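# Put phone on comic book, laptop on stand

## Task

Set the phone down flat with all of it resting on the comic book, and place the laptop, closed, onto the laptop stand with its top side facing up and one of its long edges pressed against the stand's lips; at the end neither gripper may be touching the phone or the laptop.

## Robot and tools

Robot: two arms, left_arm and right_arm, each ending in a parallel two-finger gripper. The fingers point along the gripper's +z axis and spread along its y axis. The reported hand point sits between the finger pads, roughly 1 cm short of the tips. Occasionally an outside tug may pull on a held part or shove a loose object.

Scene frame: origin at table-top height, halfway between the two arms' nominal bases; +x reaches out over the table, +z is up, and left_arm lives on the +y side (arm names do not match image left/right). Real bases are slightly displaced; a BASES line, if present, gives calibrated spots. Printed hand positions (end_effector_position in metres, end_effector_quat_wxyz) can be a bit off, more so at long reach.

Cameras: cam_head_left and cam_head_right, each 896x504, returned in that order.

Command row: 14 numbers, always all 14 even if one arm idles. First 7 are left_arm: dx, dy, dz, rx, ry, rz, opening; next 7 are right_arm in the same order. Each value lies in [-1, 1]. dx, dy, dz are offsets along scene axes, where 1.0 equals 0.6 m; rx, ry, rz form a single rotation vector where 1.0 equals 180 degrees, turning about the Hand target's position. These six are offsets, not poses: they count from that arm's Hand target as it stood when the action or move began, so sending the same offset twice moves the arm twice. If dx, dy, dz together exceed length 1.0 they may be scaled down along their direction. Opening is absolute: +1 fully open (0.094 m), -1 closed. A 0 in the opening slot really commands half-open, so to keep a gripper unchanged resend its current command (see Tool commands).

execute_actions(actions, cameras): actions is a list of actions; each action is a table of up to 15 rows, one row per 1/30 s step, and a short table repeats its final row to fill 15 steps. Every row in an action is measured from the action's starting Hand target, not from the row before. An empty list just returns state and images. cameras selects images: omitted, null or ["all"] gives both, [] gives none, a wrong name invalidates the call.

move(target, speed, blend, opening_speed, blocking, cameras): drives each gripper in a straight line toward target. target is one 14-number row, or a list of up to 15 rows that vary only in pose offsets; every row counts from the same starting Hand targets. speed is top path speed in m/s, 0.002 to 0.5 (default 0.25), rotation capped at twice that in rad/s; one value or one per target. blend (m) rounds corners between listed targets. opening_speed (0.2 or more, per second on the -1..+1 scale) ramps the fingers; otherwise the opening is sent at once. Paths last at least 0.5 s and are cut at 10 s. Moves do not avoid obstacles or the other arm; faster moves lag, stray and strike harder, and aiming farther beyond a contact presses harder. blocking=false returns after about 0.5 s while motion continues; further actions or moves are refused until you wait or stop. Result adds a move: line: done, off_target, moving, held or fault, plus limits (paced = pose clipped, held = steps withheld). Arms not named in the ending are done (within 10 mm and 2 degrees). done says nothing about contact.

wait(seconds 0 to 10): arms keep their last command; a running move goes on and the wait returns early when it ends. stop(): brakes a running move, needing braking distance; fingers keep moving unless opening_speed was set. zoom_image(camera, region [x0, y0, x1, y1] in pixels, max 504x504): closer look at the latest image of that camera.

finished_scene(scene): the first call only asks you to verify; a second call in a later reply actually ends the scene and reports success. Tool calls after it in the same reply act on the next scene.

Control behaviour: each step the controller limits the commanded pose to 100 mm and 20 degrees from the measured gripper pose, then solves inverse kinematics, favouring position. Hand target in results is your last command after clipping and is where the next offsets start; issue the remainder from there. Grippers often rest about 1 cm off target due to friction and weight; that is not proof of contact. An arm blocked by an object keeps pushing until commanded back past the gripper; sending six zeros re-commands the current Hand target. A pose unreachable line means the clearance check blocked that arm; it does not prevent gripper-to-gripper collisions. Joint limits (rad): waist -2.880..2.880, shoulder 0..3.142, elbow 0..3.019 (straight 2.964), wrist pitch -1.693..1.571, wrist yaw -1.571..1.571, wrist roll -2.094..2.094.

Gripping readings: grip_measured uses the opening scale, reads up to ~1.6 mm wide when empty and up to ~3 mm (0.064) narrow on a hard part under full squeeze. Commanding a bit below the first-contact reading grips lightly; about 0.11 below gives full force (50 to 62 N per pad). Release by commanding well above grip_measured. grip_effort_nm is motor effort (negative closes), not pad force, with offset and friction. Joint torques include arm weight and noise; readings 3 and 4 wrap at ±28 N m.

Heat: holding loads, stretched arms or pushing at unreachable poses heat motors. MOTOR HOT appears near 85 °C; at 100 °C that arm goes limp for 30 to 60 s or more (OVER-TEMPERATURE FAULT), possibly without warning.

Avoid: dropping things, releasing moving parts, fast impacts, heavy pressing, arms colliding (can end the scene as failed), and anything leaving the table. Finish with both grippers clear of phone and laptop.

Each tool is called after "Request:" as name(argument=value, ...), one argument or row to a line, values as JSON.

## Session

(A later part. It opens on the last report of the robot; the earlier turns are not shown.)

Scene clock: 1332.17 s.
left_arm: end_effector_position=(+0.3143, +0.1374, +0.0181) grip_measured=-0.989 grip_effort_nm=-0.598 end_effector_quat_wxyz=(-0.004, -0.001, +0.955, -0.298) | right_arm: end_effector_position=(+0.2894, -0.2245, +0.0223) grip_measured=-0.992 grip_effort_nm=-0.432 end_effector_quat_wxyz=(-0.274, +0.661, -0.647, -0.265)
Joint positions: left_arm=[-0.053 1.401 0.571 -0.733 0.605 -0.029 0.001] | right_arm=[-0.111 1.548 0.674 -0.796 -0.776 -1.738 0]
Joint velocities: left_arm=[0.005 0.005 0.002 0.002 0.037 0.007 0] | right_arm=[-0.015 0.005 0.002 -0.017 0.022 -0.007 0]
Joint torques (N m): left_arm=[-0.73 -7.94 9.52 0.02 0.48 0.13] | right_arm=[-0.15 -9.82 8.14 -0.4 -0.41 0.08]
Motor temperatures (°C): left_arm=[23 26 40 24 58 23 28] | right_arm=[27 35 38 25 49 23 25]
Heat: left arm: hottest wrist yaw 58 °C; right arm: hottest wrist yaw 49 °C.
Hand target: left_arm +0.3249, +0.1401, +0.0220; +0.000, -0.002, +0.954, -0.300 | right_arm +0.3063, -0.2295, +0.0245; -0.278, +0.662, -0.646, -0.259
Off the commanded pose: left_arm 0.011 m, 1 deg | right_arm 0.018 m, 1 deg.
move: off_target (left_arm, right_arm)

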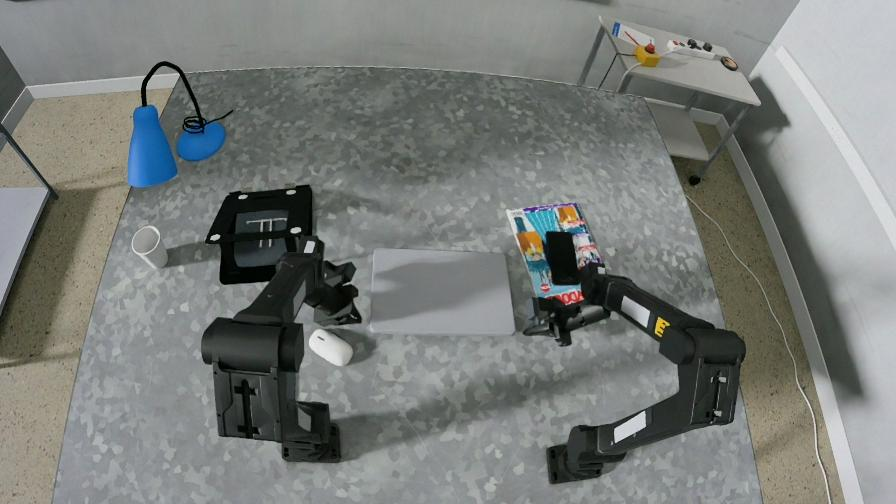

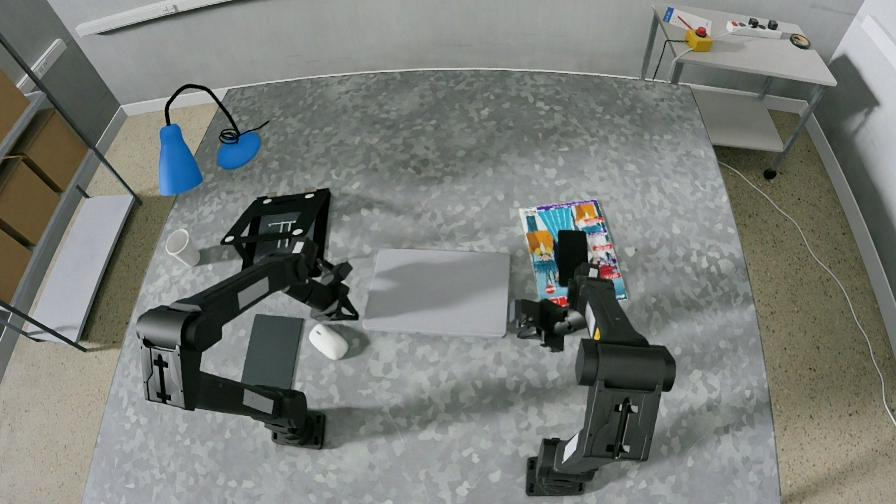

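Request:
move(
  target=[-0.04,0.01,0.23,0,0,0,-1,-0.04,-0.03,0.23,0,0,0,-1],
  speed=0.2,
  cameras=[],
)

Request:
move(
  target=[-0.09,-0.1,0,-0.169,-0.119,0.375,-0.15,-0.05,0.08,0,-0.140,-0.391,-0.057,-0.15],
  speed=0.25,
)

Scene clock: 1374.07 s.
left_arm: end_effector_position=(+0.2787, +0.1439, +0.1340) grip_measured=-0.989 grip_effort_nm=-0.598 end_effector_quat_wxyz=(-0.033, -0.008, +0.954, -0.298) | right_arm: end_effector_position=(+0.2668, -0.2387, +0.1445) grip_measured=-0.992 grip_effort_nm=-0.432 end_effector_quat_wxyz=(-0.263, +0.655, -0.651, -0.281)
Joint positions: left_arm=[-0.031 1.099 0.695 -1.237 0.605 0.003 0.001] | right_arm=[-0.166 1.281 0.806 -1.292 -0.77 -1.818 0]
Joint velocities: left_arm=[-0.005 0.005 -0.002 -0.022 0.022 0.007 -0.001] | right_arm=[0.015 0.015 0.002 -0.002 0.007 -0.007 -0.001]
Joint torques (N m): left_arm=[-0.21 -8 15.6 -0.34 0.43 0.16] | right_arm=[-0.38 -10.23 10.95 -0.5 -0.37 0.06]
Motor temperatures (°C): left_arm=[23 26 39 23 38 23 28] | right_arm=[27 33 41 25 33 23 25]
Heat: left arm: hottest elbow 39 °C; right arm: hottest elbow 41 °C.
Hand target: left_arm +0.3017, +0.1476, +0.1592; +0.000, -0.002, +0.954, -0.300 | right_arm +0.2852, -0.2460, +0.1631; -0.278, +0.662, -0.647, -0.259
Off the commanded pose: left_arm 0.034 m, 4 deg | right_arm 0.025 m, 3 deg.
move: off_target (left_arm, right_arm)
No camera images: "cameras" was empty.

Scene clock: 1377.87 s.
left_arm: end_effector_position=(+0.2482, +0.0923, +0.1637) grip_measured=-0.152 grip_effort_nm=0.129 end_effector_quat_wxyz=(+0.329, -0.474, +0.665, -0.473) | right_arm: end_effector_position=(+0.2557, -0.1989, +0.1659) grip_measured=-0.151 grip_effort_nm=0.066 end_effector_quat_wxyz=(-0.464, +0.681, -0.465, +0.324)
Joint positions: left_arm=[-1.012 0.212 0.146 -0.352 -0.597 -1.827 0.04] | right_arm=[0.392 0.434 0.178 -0.112 0.033 -1.569 0.04]
Joint velocities: left_arm=[-0.005 -0.015 0.002 -0.002 -0.022 -0.081 0] | right_arm=[-0.015 0.005 -0.012 -0.007 -0.022 -0.007 0]
Joint torques (N m): left_arm=[-2.61 2.67 11.34 2.51 -0.32 -0.01] | right_arm=[1.49 -0.97 8.36 2.15 0.09 0.15]
Motor temperatures (°C): left_arm=[23 26 39 24 38 23 28] | right_arm=[27 33 40 25 33 23 25]
Heat: left arm: hottest elbow 39 °C; right arm: hottest elbow 40 °C.
Hand target: left_arm +0.2474, +0.0879, +0.1620; +0.325, -0.473, +0.665, -0.478 | right_arm +0.2528, -0.1963, +0.1640; -0.469, +0.682, -0.456, +0.327
Off the commanded pose: left_arm 0.006 m, 1 deg | right_arm 0.003 m, 2 deg.
move: done

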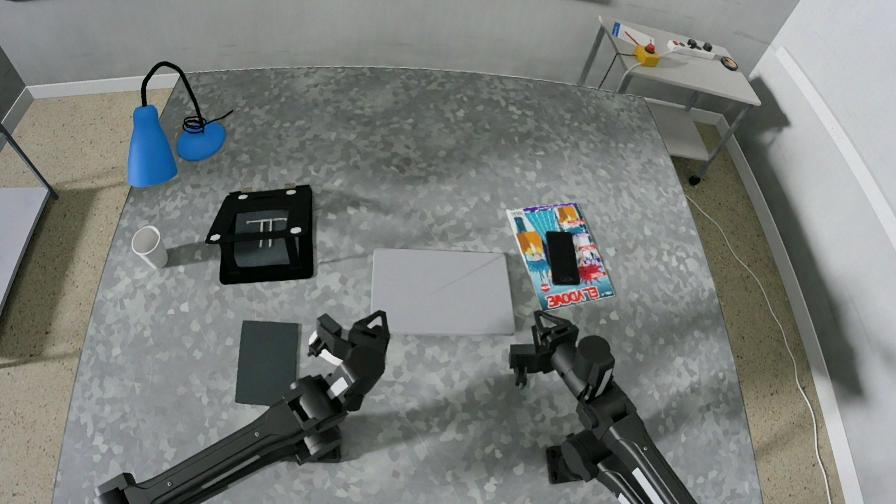

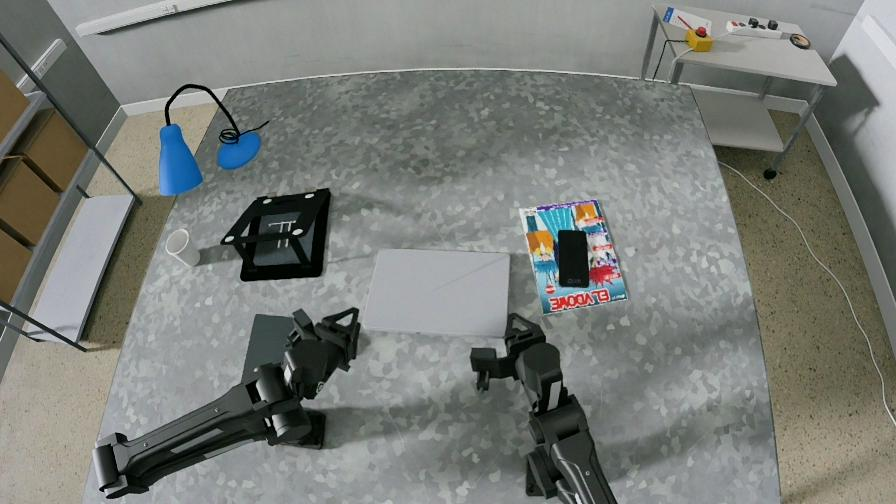

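Request:
zoom_image(
  camera="cam_head_left",
  region=[300, 230, 620, 400],
)

Scaled by 1.575.

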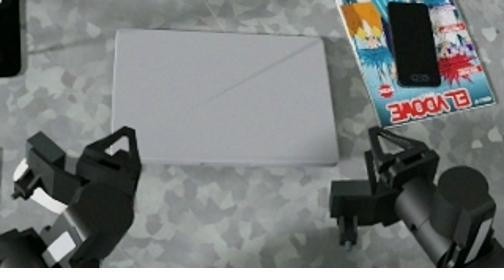

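Request:
move(
  target=[
    [0,-0.063,-0.1,0,0,0,-0.15,0,0.063,-0.1,0,0,0,-0.15],
    [0.03,-0.063,-0.195,0,0,0,-0.15,0.02,0.063,-0.195,0,0,0,-0.15],
  ],
  speed=0.12,
)

Request:
zoom_image(
  camera="cam_head_left",
  region=[300, 230, 620, 400],
)

Request:
zoom_image(
  camera="cam_head_right",
  region=[300, 230, 620, 400],
)

Scene clock: 1388.83 s.
left_arm: end_effector_position=(+0.2614, +0.0494, +0.0446) grip_measured=-0.152 grip_effort_nm=0.129 end_effector_quat_wxyz=(+0.312, -0.482, +0.679, -0.459) | right_arm: end_effector_position=(+0.2661, -0.1528, +0.0512) grip_measured=-0.151 grip_effort_nm=0.066 end_effector_quat_wxyz=(-0.475, +0.681, -0.455, +0.323)
Joint positions: left_arm=[-1.07 1.317 0.016 0.808 -0.624 -1.895 0.04] | right_arm=[0.593 1.477 0.041 1.082 0.2 -1.505 0.04]
Joint velocities: left_arm=[-0.005 0.005 -0.007 -0.027 -0.007 0.037 0.001] | right_arm=[-0.024 -0.015 0.002 -0.007 -0.066 0.007 0]
Joint torques (N m): left_arm=[-1.26 -5.77 4.55 1.36 -0.23 0.08] | right_arm=[-0.09 -5.01 1.73 2.14 0.12 0.16]
Motor temperatures (°C): left_arm=[23 25 39 24 37 23 28] | right_arm=[27 33 40 25 32 23 25]
Heat: left arm: hottest elbow 39 °C; right arm: hottest elbow 40 °C.
Hand target: left_arm +0.2618, +0.0485, +0.0470; +0.311, -0.482, +0.677, -0.462 | right_arm +0.2640, -0.1584, +0.0468; -0.469, +0.682, -0.456, +0.326
Off the commanded pose: left_arm 0.004 m, 3 deg | right_arm 0.007 m, 1 deg.
move: held (left_arm; a check stopped the path); limits=held
pose unreachable (left arm): on one or more control steps of this call, first in action 0 (counted from 0), this arm could not follow its commanded pose, so it was not sent that pose on those steps. It may still have moved: this result reports where it is.
cause: moving toward the commanded pose would bring two parts of the arm too close to each other (its shoulder (the part past joint 1) and its forearm (the part past joint 3), with joints 2 (shoulder) and 3 (elbow) between them).

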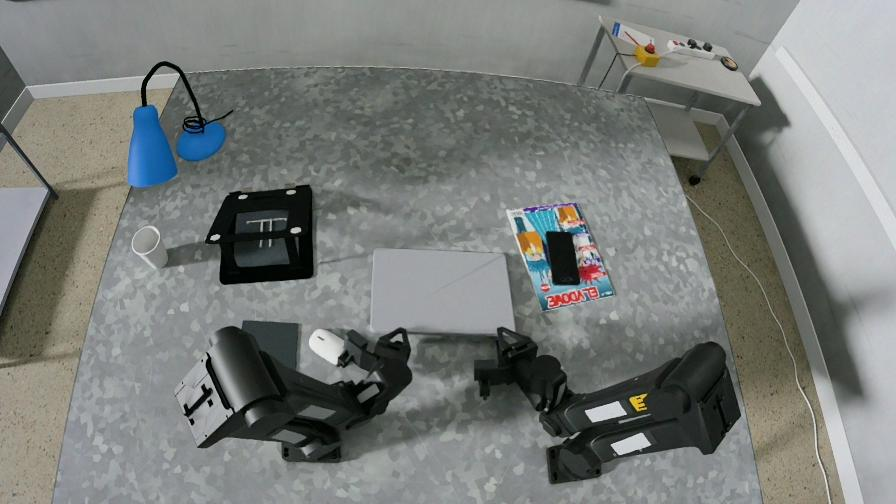

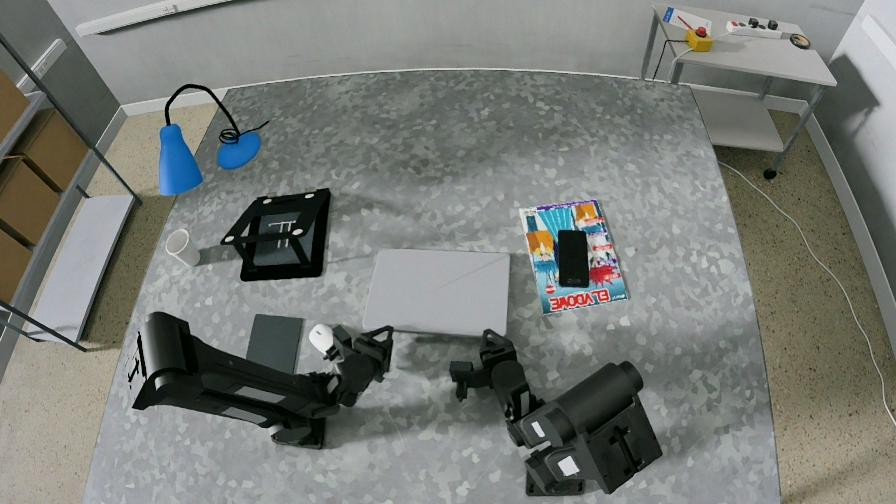

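Scaled by 1.575.

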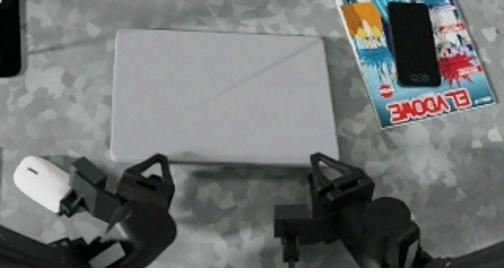

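Scaled by 1.575.

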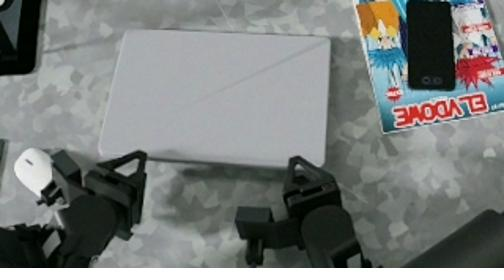

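Request:
move(
  target=[0.04,0.003,-0.017,0,0,0,-0.15,0.035,0.005,-0.017,0,0,0,-0.15],
  speed=0.06,
)

Request:
zoom_image(
  camera="cam_head_left",
  region=[360, 300, 540, 390],
)

Request:
zoom_image(
  camera="cam_head_right",
  region=[360, 300, 540, 390],
)

Scene clock: 1393.77 s.
left_arm: end_effector_position=(+0.2761, +0.0552, +0.0336) grip_measured=-0.152 grip_effort_nm=0.115 end_effector_quat_wxyz=(+0.306, -0.481, +0.683, -0.456) | right_arm: end_effector_position=(+0.2761, -0.1564, +0.0345) grip_measured=-0.151 grip_effort_nm=0.056 end_effector_quat_wxyz=(-0.465, +0.687, -0.457, +0.320)
Joint positions: left_arm=[-0.963 1.46 0.018 0.969 -0.517 -1.841 0.04] | right_arm=[0.547 1.611 0.064 1.17 0.158 -1.524 0.04]
Joint velocities: left_arm=[-0.005 0.005 0.017 -0.002 0.051 -0.022 0] | right_arm=[0.015 0.015 0.002 0.002 0.037 -0.051 0]
Joint torques (N m): left_arm=[-0.32 -4.84 5.16 2.21 -0.02 0.19] | right_arm=[-0.38 -5.95 2.8 2.06 -0.05 0.15]
Motor temperatures (°C): left_arm=[23 25 39 24 36 23 28] | right_arm=[26 33 39 25 32 23 25]
Heat: left arm: hottest elbow 39 °C; right arm: hottest elbow 39 °C.
Hand target: left_arm +0.2856, +0.0502, +0.0371; +0.311, -0.482, +0.677, -0.461 | right_arm +0.2849, -0.1557, +0.0364; -0.469, +0.682, -0.456, +0.326
Off the commanded pose: left_arm 0.011 m, 1 deg | right_arm 0.009 m, 1 deg.
move: off_target (left_arm)

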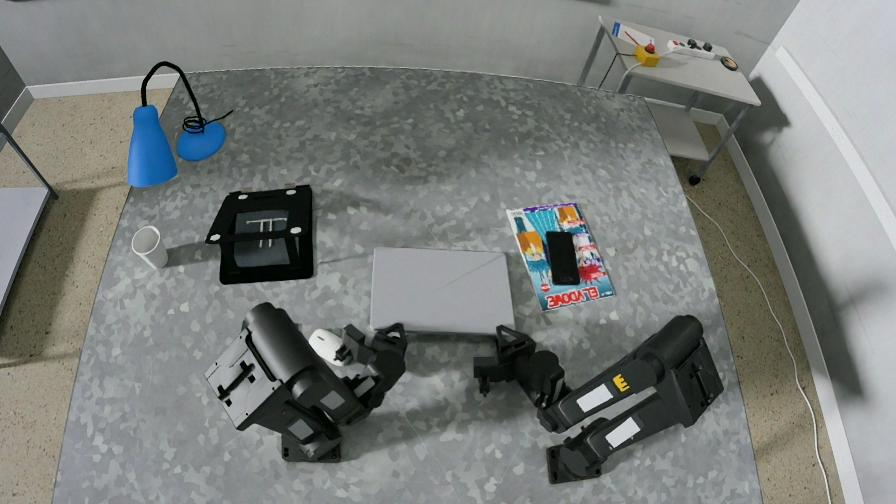

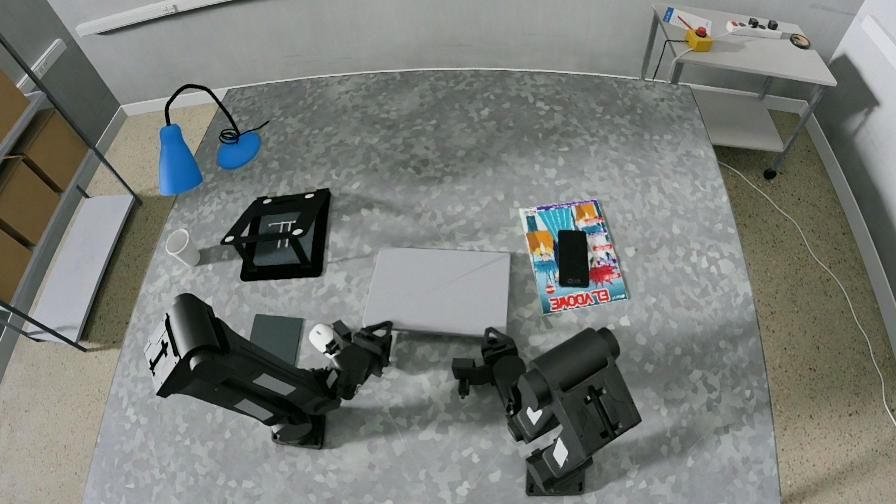

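Scaled by 2.800.

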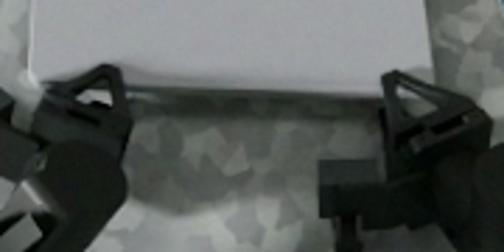

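Scaled by 2.800.

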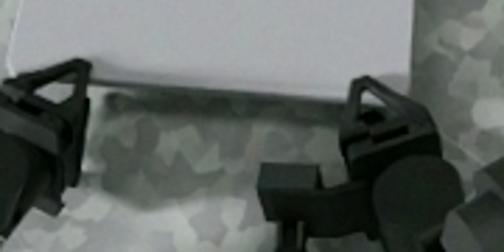

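Request:
move(
  target=[0.035,-0.005,-0.002,0,0,0,-0.15,0.035,0,-0.003,0,0,0,-0.15],
  speed=0.05,
)

Request:
zoom_image(
  camera="cam_head_left",
  region=[360, 300, 540, 390],
)

Scene clock: 1396.73 s.
left_arm: end_effector_position=(+0.2955, +0.0525, +0.0312) grip_measured=-0.152 grip_effort_nm=0.120 end_effector_quat_wxyz=(+0.306, -0.482, +0.684, -0.454) | right_arm: end_effector_position=(+0.2973, -0.1559, +0.0365) grip_measured=-0.151 grip_effort_nm=0.061 end_effector_quat_wxyz=(-0.471, +0.683, -0.455, +0.322)
Joint positions: left_arm=[-0.885 1.509 0.055 0.992 -0.448 -1.803 0.04] | right_arm=[0.493 1.637 0.109 1.171 0.109 -1.542 0.04]
Joint velocities: left_arm=[-0.005 -0.024 0.007 0.007 -0.007 -0.007 0] | right_arm=[-0.005 -0.015 -0.007 0.007 0.037 0.066 0]
Joint torques (N m): left_arm=[-0.38 -4.95 5.27 2.24 -0.01 0.11] | right_arm=[-0.38 -6.59 3.15 1.54 -0.07 0.19]
Motor temperatures (°C): left_arm=[23 25 39 24 36 23 28] | right_arm=[26 33 39 25 31 23 25]
Heat: left arm: hottest elbow 39 °C; right arm: hottest elbow 39 °C.
Hand target: left_arm +0.3064, +0.0468, +0.0358; +0.311, -0.482, +0.677, -0.461 | right_arm +0.3058, -0.1562, +0.0343; -0.469, +0.682, -0.456, +0.326
Off the commanded pose: left_arm 0.013 m, 1 deg | right_arm 0.009 m, 1 deg.
move: off_target (left_arm)

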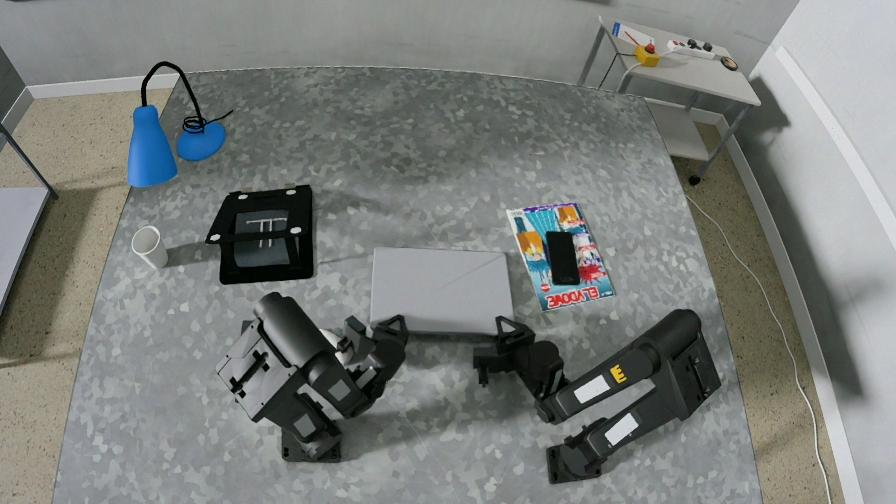

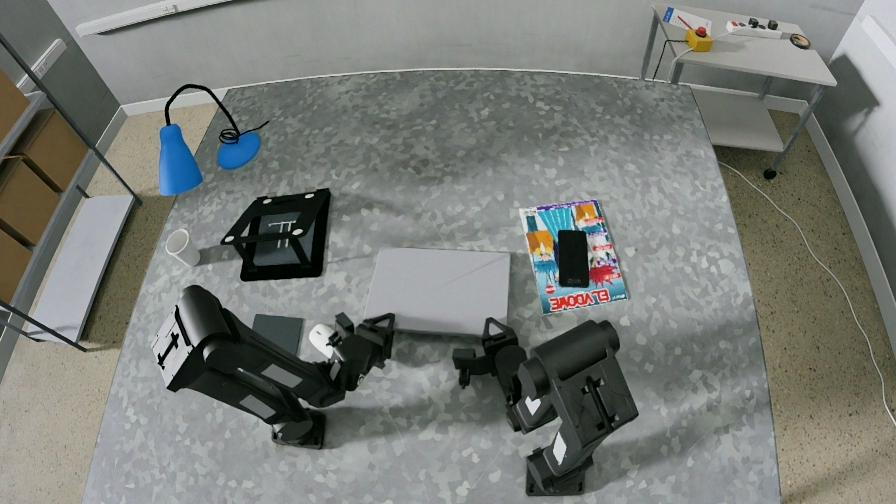

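Scaled by 2.800.

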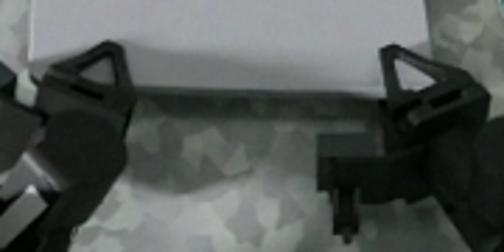

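Request:
move(
  target=[0.02,0,0.003,0,0,0,-0.15,0.02,0,0,0,0,0,-0.15],
  speed=0.05,
  cameras=[],
)

Request:
move(
  target=[0,0,0,0,0,0,-0.7,0,0,0,0,0,0,-0.7],
  opening_speed=0.3,
)

Request:
zoom_image(
  camera="cam_head_left",
  region=[360, 300, 540, 390],
)

Scene clock: 1400.57 s.
left_arm: end_effector_position=(+0.3069, +0.0519, +0.0336) grip_measured=-0.152 grip_effort_nm=0.120 end_effector_quat_wxyz=(+0.306, -0.482, +0.683, -0.456) | right_arm: end_effector_position=(+0.3094, -0.1557, +0.0385) grip_measured=-0.151 grip_effort_nm=0.061 end_effector_quat_wxyz=(-0.475, +0.681, -0.454, +0.324)
Joint positions: left_arm=[-0.84 1.513 0.074 0.993 -0.407 -1.782 0.04] | right_arm=[0.467 1.643 0.135 1.161 0.084 -1.552 0.04]
Joint velocities: left_arm=[-0.005 -0.005 -0.002 -0.022 0.007 0.037 0.001] | right_arm=[-0.005 -0.005 -0.002 -0.002 0.081 0.037 0]
Joint torques (N m): left_arm=[-0.03 -5.95 5.75 1.78 -0.05 0.19] | right_arm=[-0.32 -6.95 3.44 1.17 -0.08 0.19]
Motor temperatures (°C): left_arm=[23 25 39 24 36 23 28] | right_arm=[26 33 38 25 31 23 25]
Heat: left arm: hottest elbow 39 °C; right arm: hottest elbow 38 °C.
Hand target: left_arm +0.3183, +0.0466, +0.0375; +0.311, -0.482, +0.677, -0.461 | right_arm +0.3179, -0.1563, +0.0342; -0.469, +0.682, -0.456, +0.327
Off the commanded pose: left_arm 0.013 m, 1 deg | right_arm 0.009 m, 1 deg.
move: off_target (left_arm)
No camera images: "cameras" was empty.

Scene clock: 1402.83 s.
left_arm: end_effector_position=(+0.3101, +0.0505, +0.0403) grip_measured=-0.515 grip_effort_nm=-0.974 end_effector_quat_wxyz=(+0.301, -0.493, +0.665, -0.473) | right_arm: end_effector_position=(+0.3109, -0.1562, +0.0396) grip_measured=-0.562 grip_effort_nm=-1.009 end_effector_quat_wxyz=(-0.482, +0.671, -0.465, +0.319)
Joint positions: left_arm=[-0.837 1.513 0.075 1.022 -0.41 -1.816 0.023] | right_arm=[0.464 1.649 0.137 1.173 0.084 -1.52 0.021]
Joint velocities: left_arm=[-0.024 -0.015 -0.012 0.007 -0.037 0.007 -0.001] | right_arm=[-0.015 0.005 -0.002 0.002 -0.007 -0.007 0]
Joint torques (N m): left_arm=[-0.21 -6.07 5.38 0.76 0.1 0.53] | right_arm=[-0.26 -7.41 3.3 0.85 -0.06 -0.16]
Motor temperatures (°C): left_arm=[23 25 38 24 36 23 28] | right_arm=[26 33 38 25 31 23 25]
Heat: left arm: hottest elbow 38 °C; right arm: hottest elbow 38 °C.
Hand target: left_arm +0.3183, +0.0467, +0.0375; +0.311, -0.482, +0.677, -0.461 | right_arm +0.3180, -0.1564, +0.0343; -0.469, +0.682, -0.456, +0.327
Off the commanded pose: left_arm 0.010 m, 3 deg | right_arm 0.009 m, 2 deg.
move: off_target (left_arm)

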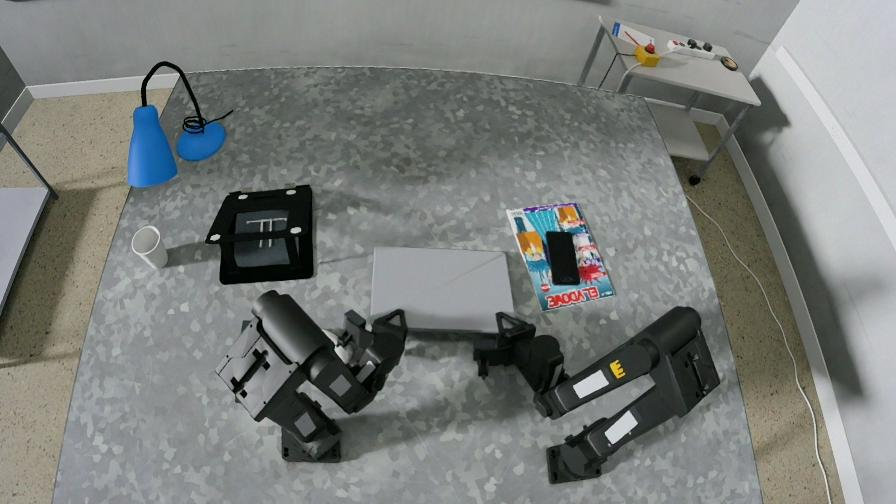

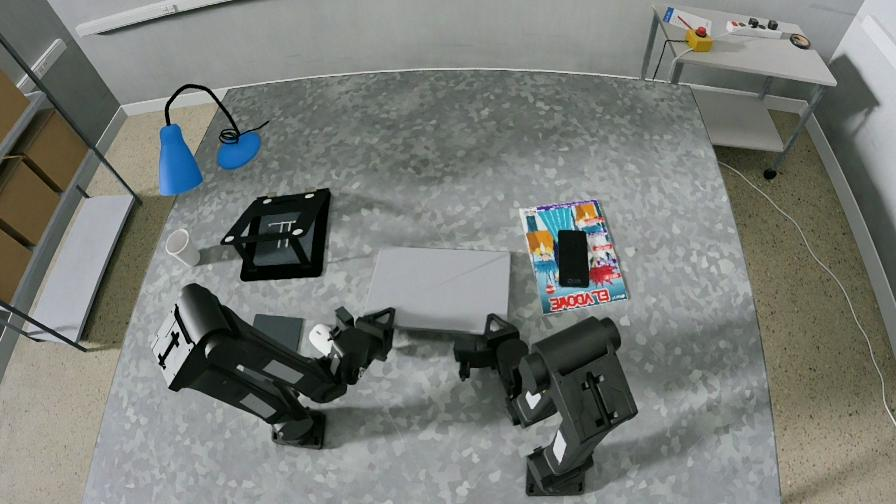

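Scaled by 2.800.

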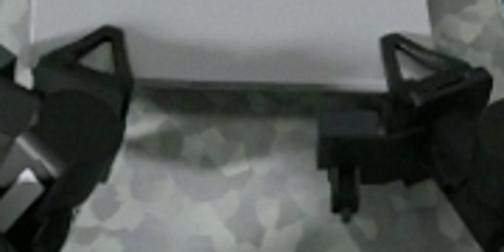

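Request:
move(
  target=[0,0,-0.005,0,0,0,-0.15,0,0,0.0,0,0,0,-0.15],
  opening_speed=0.5,
  cameras=[],
)

Request:
move(
  target=[-0.09,0.005,0.003,0,0,0,-0.15,-0.09,-0.005,0.003,0,0,0,-0.15],
  speed=0.08,
)

Request:
zoom_image(
  camera="cam_head_left",
  region=[340, 290, 540, 390],
)

Scene clock: 1435.73 s.
left_arm: end_effector_position=(+0.3091, +0.0511, +0.0331) grip_measured=-0.153 grip_effort_nm=0.129 end_effector_quat_wxyz=(+0.307, -0.482, +0.679, -0.460) | right_arm: end_effector_position=(+0.3099, -0.1566, +0.0345) grip_measured=-0.152 grip_effort_nm=0.066 end_effector_quat_wxyz=(-0.470, +0.684, -0.456, +0.322)
Joint positions: left_arm=[-0.835 1.541 0.077 1.029 -0.405 -1.782 0.04] | right_arm=[0.463 1.653 0.139 1.154 0.082 -1.552 0.04]
Joint velocities: left_arm=[-0.015 -0.005 0.017 0.002 -0.037 -0.051 0.001] | right_arm=[-0.005 -0.005 -0.007 -0.012 0.051 0.022 0.001]
Joint torques (N m): left_arm=[-0.21 -5.66 5.37 1.37 -0.1 0.15] | right_arm=[-0.09 -7.71 3.17 1.43 0 0.16]
Motor temperatures (°C): left_arm=[23 25 37 24 34 24 29] | right_arm=[26 33 36 25 30 23 26]
Heat: left arm: hottest elbow 37 °C; right arm: hottest elbow 36 °C.
Hand target: left_arm +0.3183, +0.0468, +0.0345; +0.311, -0.482, +0.677, -0.461 | right_arm +0.3180, -0.1564, +0.0343; -0.469, +0.682, -0.456, +0.327
Off the commanded pose: left_arm 0.010 m, 1 deg | right_arm 0.008 m, 1 deg.
move: done
No camera images: "cameras" was empty.

Scene clock: 1437.27 s.
left_arm: end_effector_position=(+0.2690, +0.0512, +0.0355) grip_measured=-0.152 grip_effort_nm=0.134 end_effector_quat_wxyz=(+0.315, -0.484, +0.676, -0.459) | right_arm: end_effector_position=(+0.2688, -0.1609, +0.0320) grip_measured=-0.151 grip_effort_nm=0.056 end_effector_quat_wxyz=(-0.460, +0.684, -0.460, +0.329)
Joint positions: left_arm=[-1.032 1.466 0.018 0.969 -0.599 -1.875 0.04] | right_arm=[0.568 1.644 0.044 1.222 0.2 -1.52 0.04]
Joint velocities: left_arm=[0.005 -0.005 0.002 0.002 -0.022 -0.007 0.001] | right_arm=[0.005 -0.005 0.012 0.002 0.051 -0.051 0.001]
Joint torques (N m): left_arm=[-2.67 -7.59 2.24 1.17 -0.43 -0.03] | right_arm=[1.55 -8.7 0.2 1.99 0.08 0.31]
Motor temperatures (°C): left_arm=[23 25 37 24 34 24 29] | right_arm=[26 33 36 25 30 23 26]
Heat: left arm: hottest elbow 37 °C; right arm: hottest elbow 36 °C.
Hand target: left_arm +0.2647, +0.0506, +0.0364; +0.311, -0.482, +0.677, -0.461 | right_arm +0.2637, -0.1585, +0.0365; -0.468, +0.682, -0.456, +0.326
Off the commanded pose: left_arm 0.005 m, 1 deg | right_arm 0.007 m, 1 deg.
move: done

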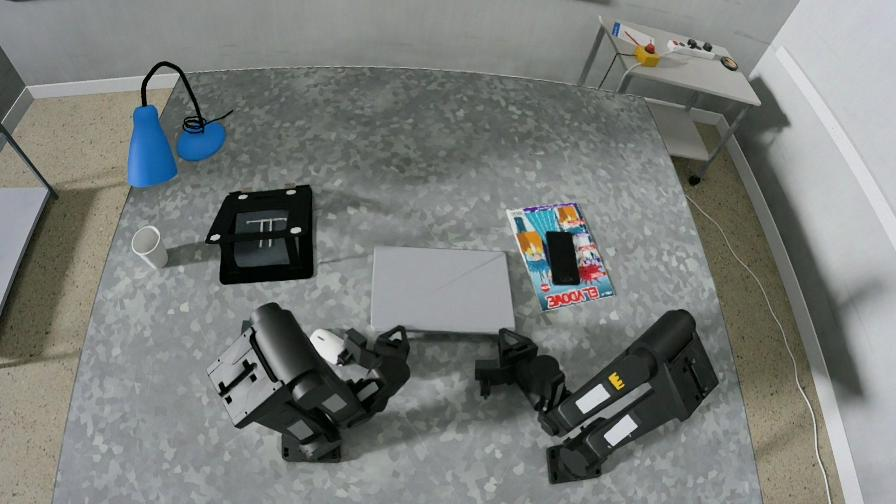

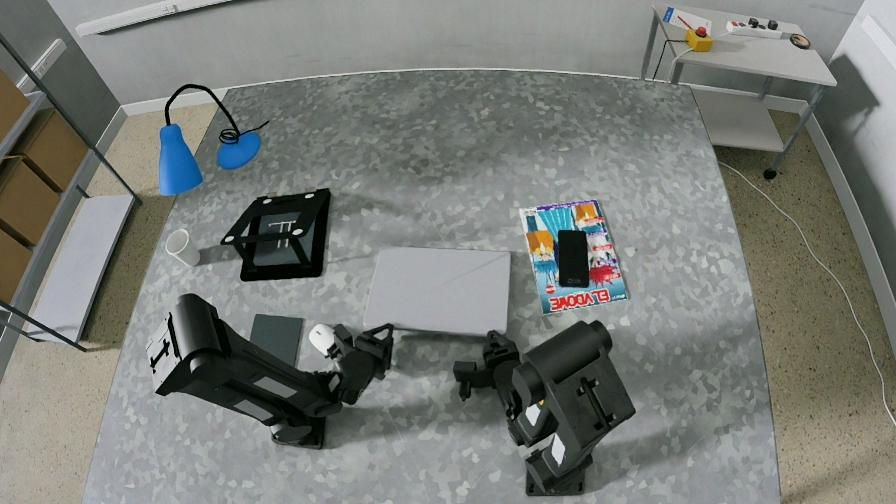

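Scaled by 2.520.

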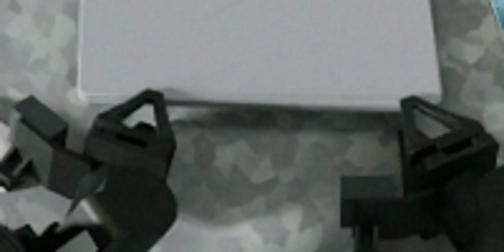

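Request:
move(
  target=[0.09,0.065,0.0,0,0,0,-0.15,0.09,-0.022,0.0,0,0,0,-0.15],
  speed=0.06,
)

Request:
zoom_image(
  camera="cam_head_left",
  region=[320, 290, 540, 390],
)

Scene clock: 1443.20 s.
left_arm: end_effector_position=(+0.3115, +0.0883, +0.0329) grip_measured=-0.152 grip_effort_nm=0.125 end_effector_quat_wxyz=(+0.304, -0.483, +0.683, -0.455) | right_arm: end_effector_position=(+0.3085, -0.1717, +0.0352) grip_measured=-0.151 grip_effort_nm=0.056 end_effector_quat_wxyz=(-0.470, +0.684, -0.456, +0.322)
Joint positions: left_arm=[-0.665 1.5 0.018 1.055 -0.247 -1.708 0.04] | right_arm=[0.399 1.642 0.119 1.164 0.02 -1.576 0.04]
Joint velocities: left_arm=[0.015 -0.015 0.007 0.012 -0.037 -0.051 0] | right_arm=[0.015 -0.015 0.012 0.012 -0.081 0.037 0.001]
Joint torques (N m): left_arm=[-0.56 -5.48 3.74 2.28 0.03 0.12] | right_arm=[-0.38 -8 3.19 1.2 -0.08 0.15]
Motor temperatures (°C): left_arm=[23 25 36 24 34 24 28] | right_arm=[26 33 36 25 30 23 26]
Heat: left arm: hottest elbow 36 °C; right arm: hottest elbow 36 °C.
Hand target: left_arm +0.3185, +0.0884, +0.0370; +0.311, -0.482, +0.677, -0.461 | right_arm +0.3177, -0.1725, +0.0362; -0.469, +0.682, -0.456, +0.327
Off the commanded pose: left_arm 0.008 m, 1 deg | right_arm 0.009 m, 1 deg.
move: done

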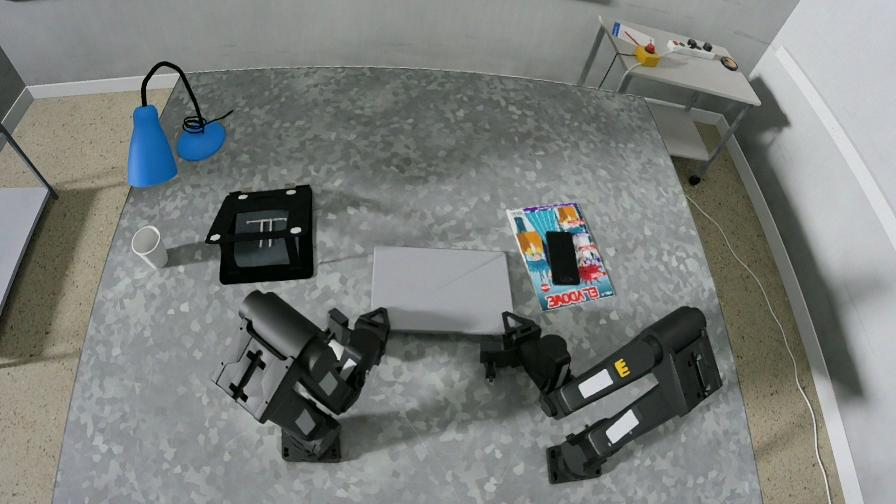

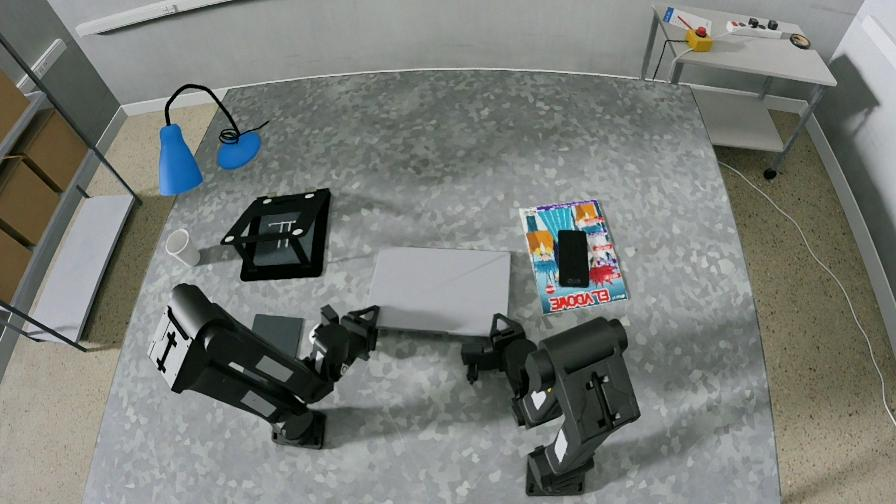

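Scaled by 2.291.

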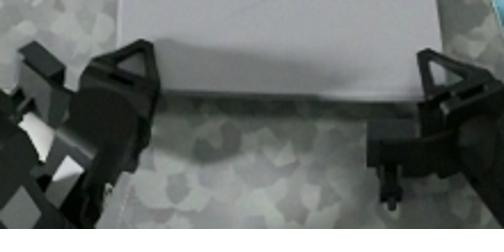

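Request:
move(
  target=[0.005,0,0.005,0,0,0,-0.8,0.005,0,0.005,0,0,0,-0.8],
  opening_speed=0.3,
  cameras=[],
)

Scene clock: 1447.43 s.
left_arm: end_effector_position=(+0.3138, +0.0889, +0.0378) grip_measured=-0.534 grip_effort_nm=-1.004 end_effector_quat_wxyz=(+0.309, -0.479, +0.681, -0.460) | right_arm: end_effector_position=(+0.3118, -0.1719, +0.0378) grip_measured=-0.584 grip_effort_nm=-1.033 end_effector_quat_wxyz=(-0.467, +0.688, -0.450, +0.326)
Joint positions: left_arm=[-0.654 1.483 0.018 1.056 -0.238 -1.694 0.022] | right_arm=[0.392 1.623 0.126 1.138 0.015 -1.595 0.02]
Joint velocities: left_arm=[-0.015 -0.005 -0.002 -0.017 -0.11 -0.037 -0.001] | right_arm=[-0.005 -0.005 0.002 0.002 0.022 -0.037 -0.001]
Joint torques (N m): left_arm=[0.15 -6.42 4.45 1.5 -0.01 0.06] | right_arm=[-0.32 -8.29 3.37 1.11 -0.09 0.31]
Motor temperatures (°C): left_arm=[23 25 36 24 34 24 28] | right_arm=[26 33 36 25 30 23 26]
Heat: left arm: hottest elbow 36 °C; right arm: hottest elbow 36 °C.
Hand target: left_arm +0.3215, +0.0884, +0.0398; +0.311, -0.482, +0.677, -0.461 | right_arm +0.3207, -0.1726, +0.0392; -0.469, +0.682, -0.456, +0.327
Off the commanded pose: left_arm 0.008 m, 1 deg | right_arm 0.009 m, 1 deg.
move: done
No camera images: "cameras" was empty.

Request:
move(
  target=[0,0,0.1,0,0,0,-0.8,0,0,0.1,0,0,0,-0.8],
  speed=0.06,
)

Request:
zoom_image(
  camera="cam_head_left",
  region=[320, 210, 540, 390],
)

Scene clock: 1451.13 s.
left_arm: end_effector_position=(+0.3035, +0.0918, +0.0746) grip_measured=-0.614 grip_effort_nm=-1.013 end_effector_quat_wxyz=(+0.285, -0.493, +0.685, -0.454) | right_arm: end_effector_position=(+0.3027, -0.1706, +0.0758) grip_measured=-0.642 grip_effort_nm=-1.038 end_effector_quat_wxyz=(-0.464, +0.691, -0.473, +0.291)
Joint positions: left_arm=[-0.654 0.908 0.043 0.415 -0.215 -1.737 0.018] | right_arm=[0.393 1.203 0.14 0.651 -0.011 -1.535 0.017]
Joint velocities: left_arm=[-0.005 -0.015 0.007 -0.002 0.007 -0.007 0] | right_arm=[-0.015 0.005 -0.012 -0.017 0.022 0.066 -0.001]
Joint torques (N m): left_arm=[-1.32 -3.78 13.04 1.11 -1.06 0.47] | right_arm=[-0.32 -8.29 7.9 1.33 0.84 -0.24]
Motor temperatures (°C): left_arm=[23 25 36 24 34 24 28] | right_arm=[26 33 36 25 29 23 26]
Heat: left arm: hottest elbow 36 °C; right arm: hottest elbow 36 °C.
Hand target: left_arm +0.3222, +0.0873, +0.0983; +0.311, -0.482, +0.677, -0.461 | right_arm +0.3214, -0.1727, +0.0990; -0.469, +0.682, -0.456, +0.327
Off the commanded pose: left_arm 0.031 m, 3 deg | right_arm 0.030 m, 5 deg.
move: off_target (left_arm, right_arm)

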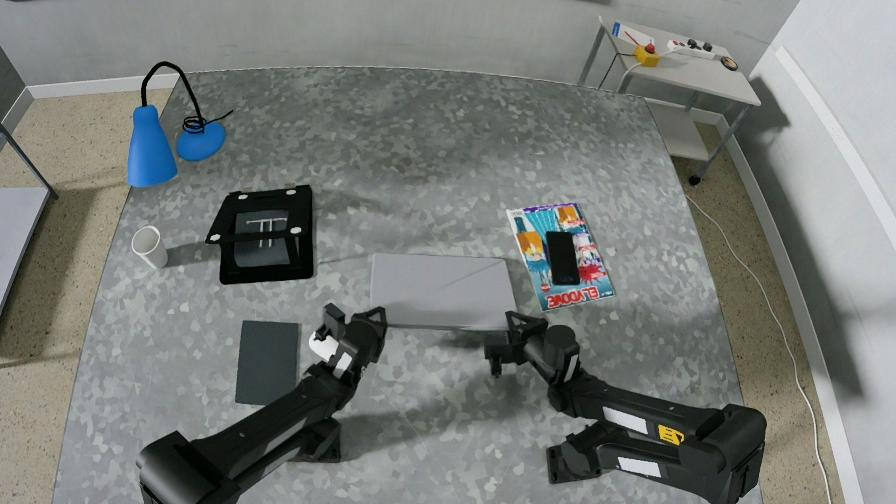

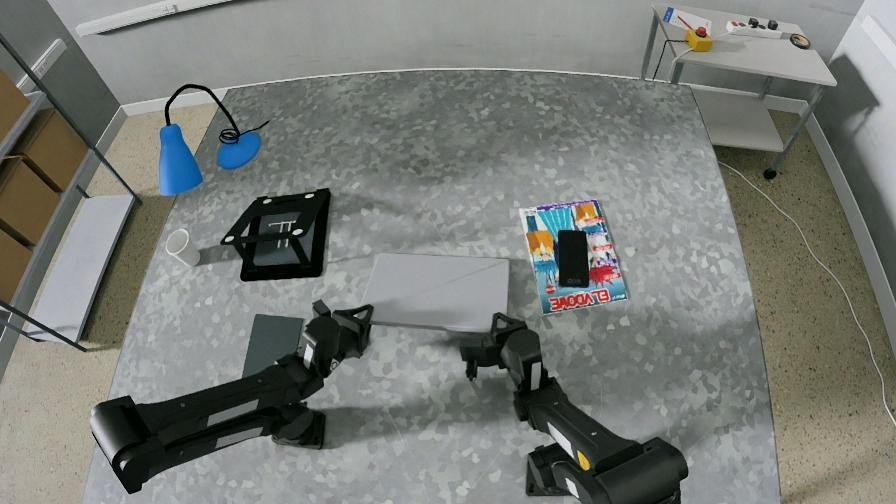

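Scaled by 2.291.

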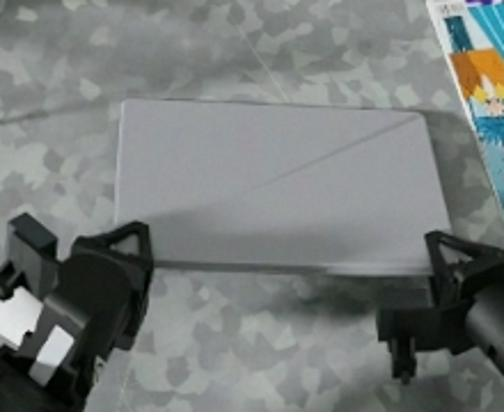

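Request:
move(
  target=[0,0,0.12,0,0.03,0,-0.8,0,0,0.12,0,0.03,0,-0.8],
  speed=0.06,
)

Request:
zoom_image(
  camera="cam_head_left",
  region=[320, 210, 540, 390],
)

Scene clock: 1458.40 s.
left_arm: end_effector_position=(+0.2946, +0.0895, +0.1097) grip_measured=-0.621 grip_effort_nm=-1.009 end_effector_quat_wxyz=(+0.235, -0.523, +0.711, -0.407) | right_arm: end_effector_position=(+0.2899, -0.1718, +0.1127) grip_measured=-0.643 grip_effort_nm=-1.038 end_effector_quat_wxyz=(-0.420, +0.710, -0.513, +0.235)
Joint positions: left_arm=[-0.656 0.626 0.194 -0.171 -0.177 -1.803 0.018] | right_arm=[0.395 0.859 0.255 0.038 -0.03 -1.473 0.017]
Joint velocities: left_arm=[-0.015 -0.015 -0.002 0.002 0.007 -0.007 -0.001] | right_arm=[-0.005 -0.015 -0.002 -0.007 -0.022 -0.007 -0.001]
Joint torques (N m): left_arm=[0.03 -4.19 19.6 1.31 -1.41 0.65] | right_arm=[-0.97 -7.12 13.89 1.55 0.89 -0.51]
Motor temperatures (°C): left_arm=[23 25 37 24 35 24 29] | right_arm=[26 33 36 25 30 23 26]
Heat: left arm: hottest elbow 37 °C; right arm: hottest elbow 36 °C.
Hand target: left_arm +0.3234, +0.0858, +0.1696; +0.280, -0.503, +0.691, -0.437 | right_arm +0.3225, -0.1727, +0.1711; -0.447, +0.697, -0.478, +0.294
Off the commanded pose: left_arm 0.067 m, 7 deg | right_arm 0.066 m, 9 deg.
move: off_target (left_arm, right_arm)

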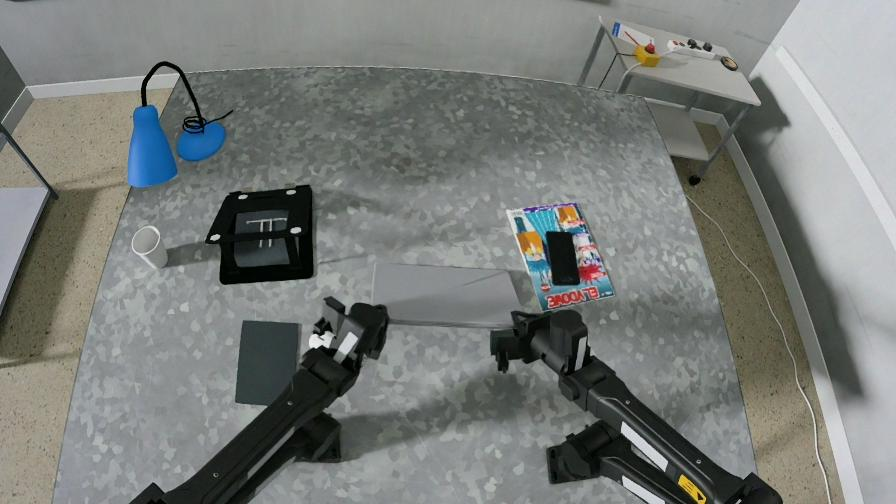

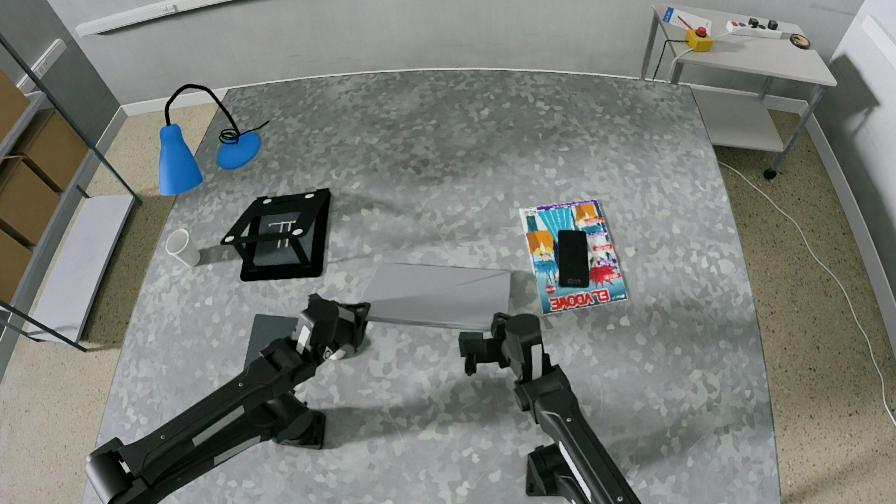

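Scaled by 2.291.

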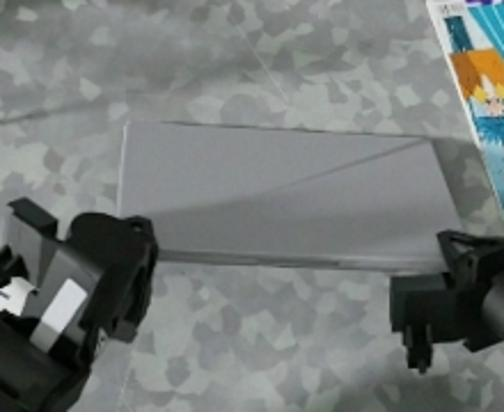

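Request:
move(
  target=[0,0,0.06,0,0,0,-0.85,0,0,0.06,0,0,0,-0.85],
  speed=0.06,
)

Request:
zoom_image(
  camera="cam_head_left",
  region=[320, 210, 540, 390],
)

Scene clock: 1464.97 s.
left_arm: end_effector_position=(+0.2923, +0.0891, +0.1279) grip_measured=-0.625 grip_effort_nm=-1.009 end_effector_quat_wxyz=(+0.225, -0.531, +0.716, -0.394) | right_arm: end_effector_position=(+0.2860, -0.1725, +0.1299) grip_measured=-0.643 grip_effort_nm=-1.038 end_effector_quat_wxyz=(-0.409, +0.713, -0.526, +0.221)
Joint positions: left_arm=[-0.661 0.585 0.257 -0.313 -0.176 -1.819 0.018] | right_arm=[0.397 0.79 0.306 -0.122 -0.031 -1.452 0.017]
Joint velocities: left_arm=[-0.005 -0.015 -0.007 0.002 0.095 -0.007 -0.001] | right_arm=[-0.005 -0.005 0.002 -0.007 -0.051 -0.007 0]
Joint torques (N m): left_arm=[0.09 -4.37 21.64 1.61 -1.82 0.8] | right_arm=[-0.85 -7.59 15.99 1.74 1.16 -0.68]
Motor temperatures (°C): left_arm=[23 25 39 24 35 24 29] | right_arm=[26 33 39 25 30 24 27]
Heat: left arm: hottest elbow 39 °C; right arm: hottest elbow 39 °C.
Hand target: left_arm +0.3238, +0.0852, +0.2057; +0.280, -0.503, +0.691, -0.437 | right_arm +0.3230, -0.1727, +0.2073; -0.447, +0.697, -0.478, +0.294
Off the commanded pose: left_arm 0.084 m, 9 deg | right_arm 0.085 m, 11 deg.
move: off_target (left_arm, right_arm)

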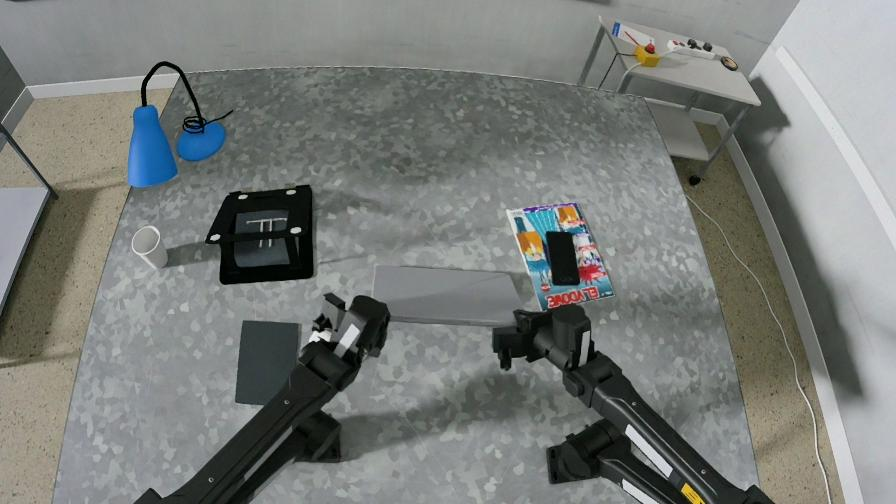

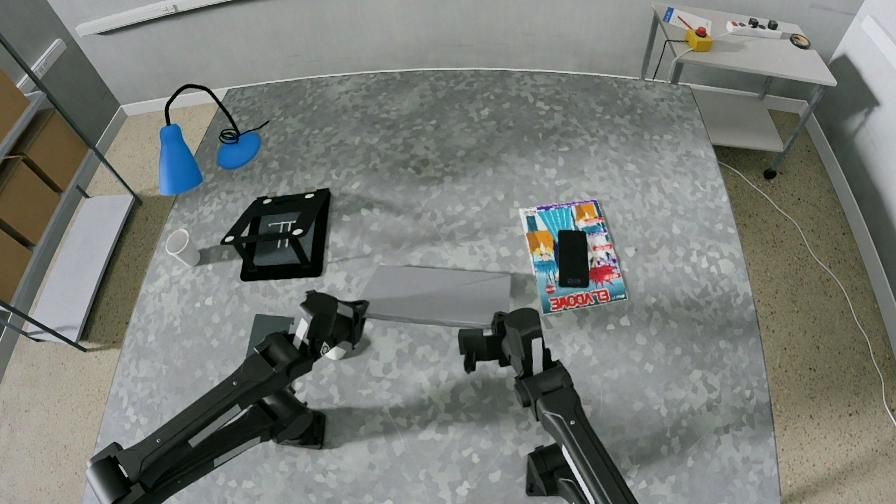

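Scaled by 2.291.

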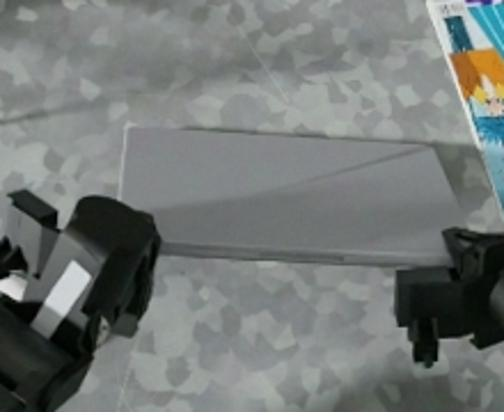

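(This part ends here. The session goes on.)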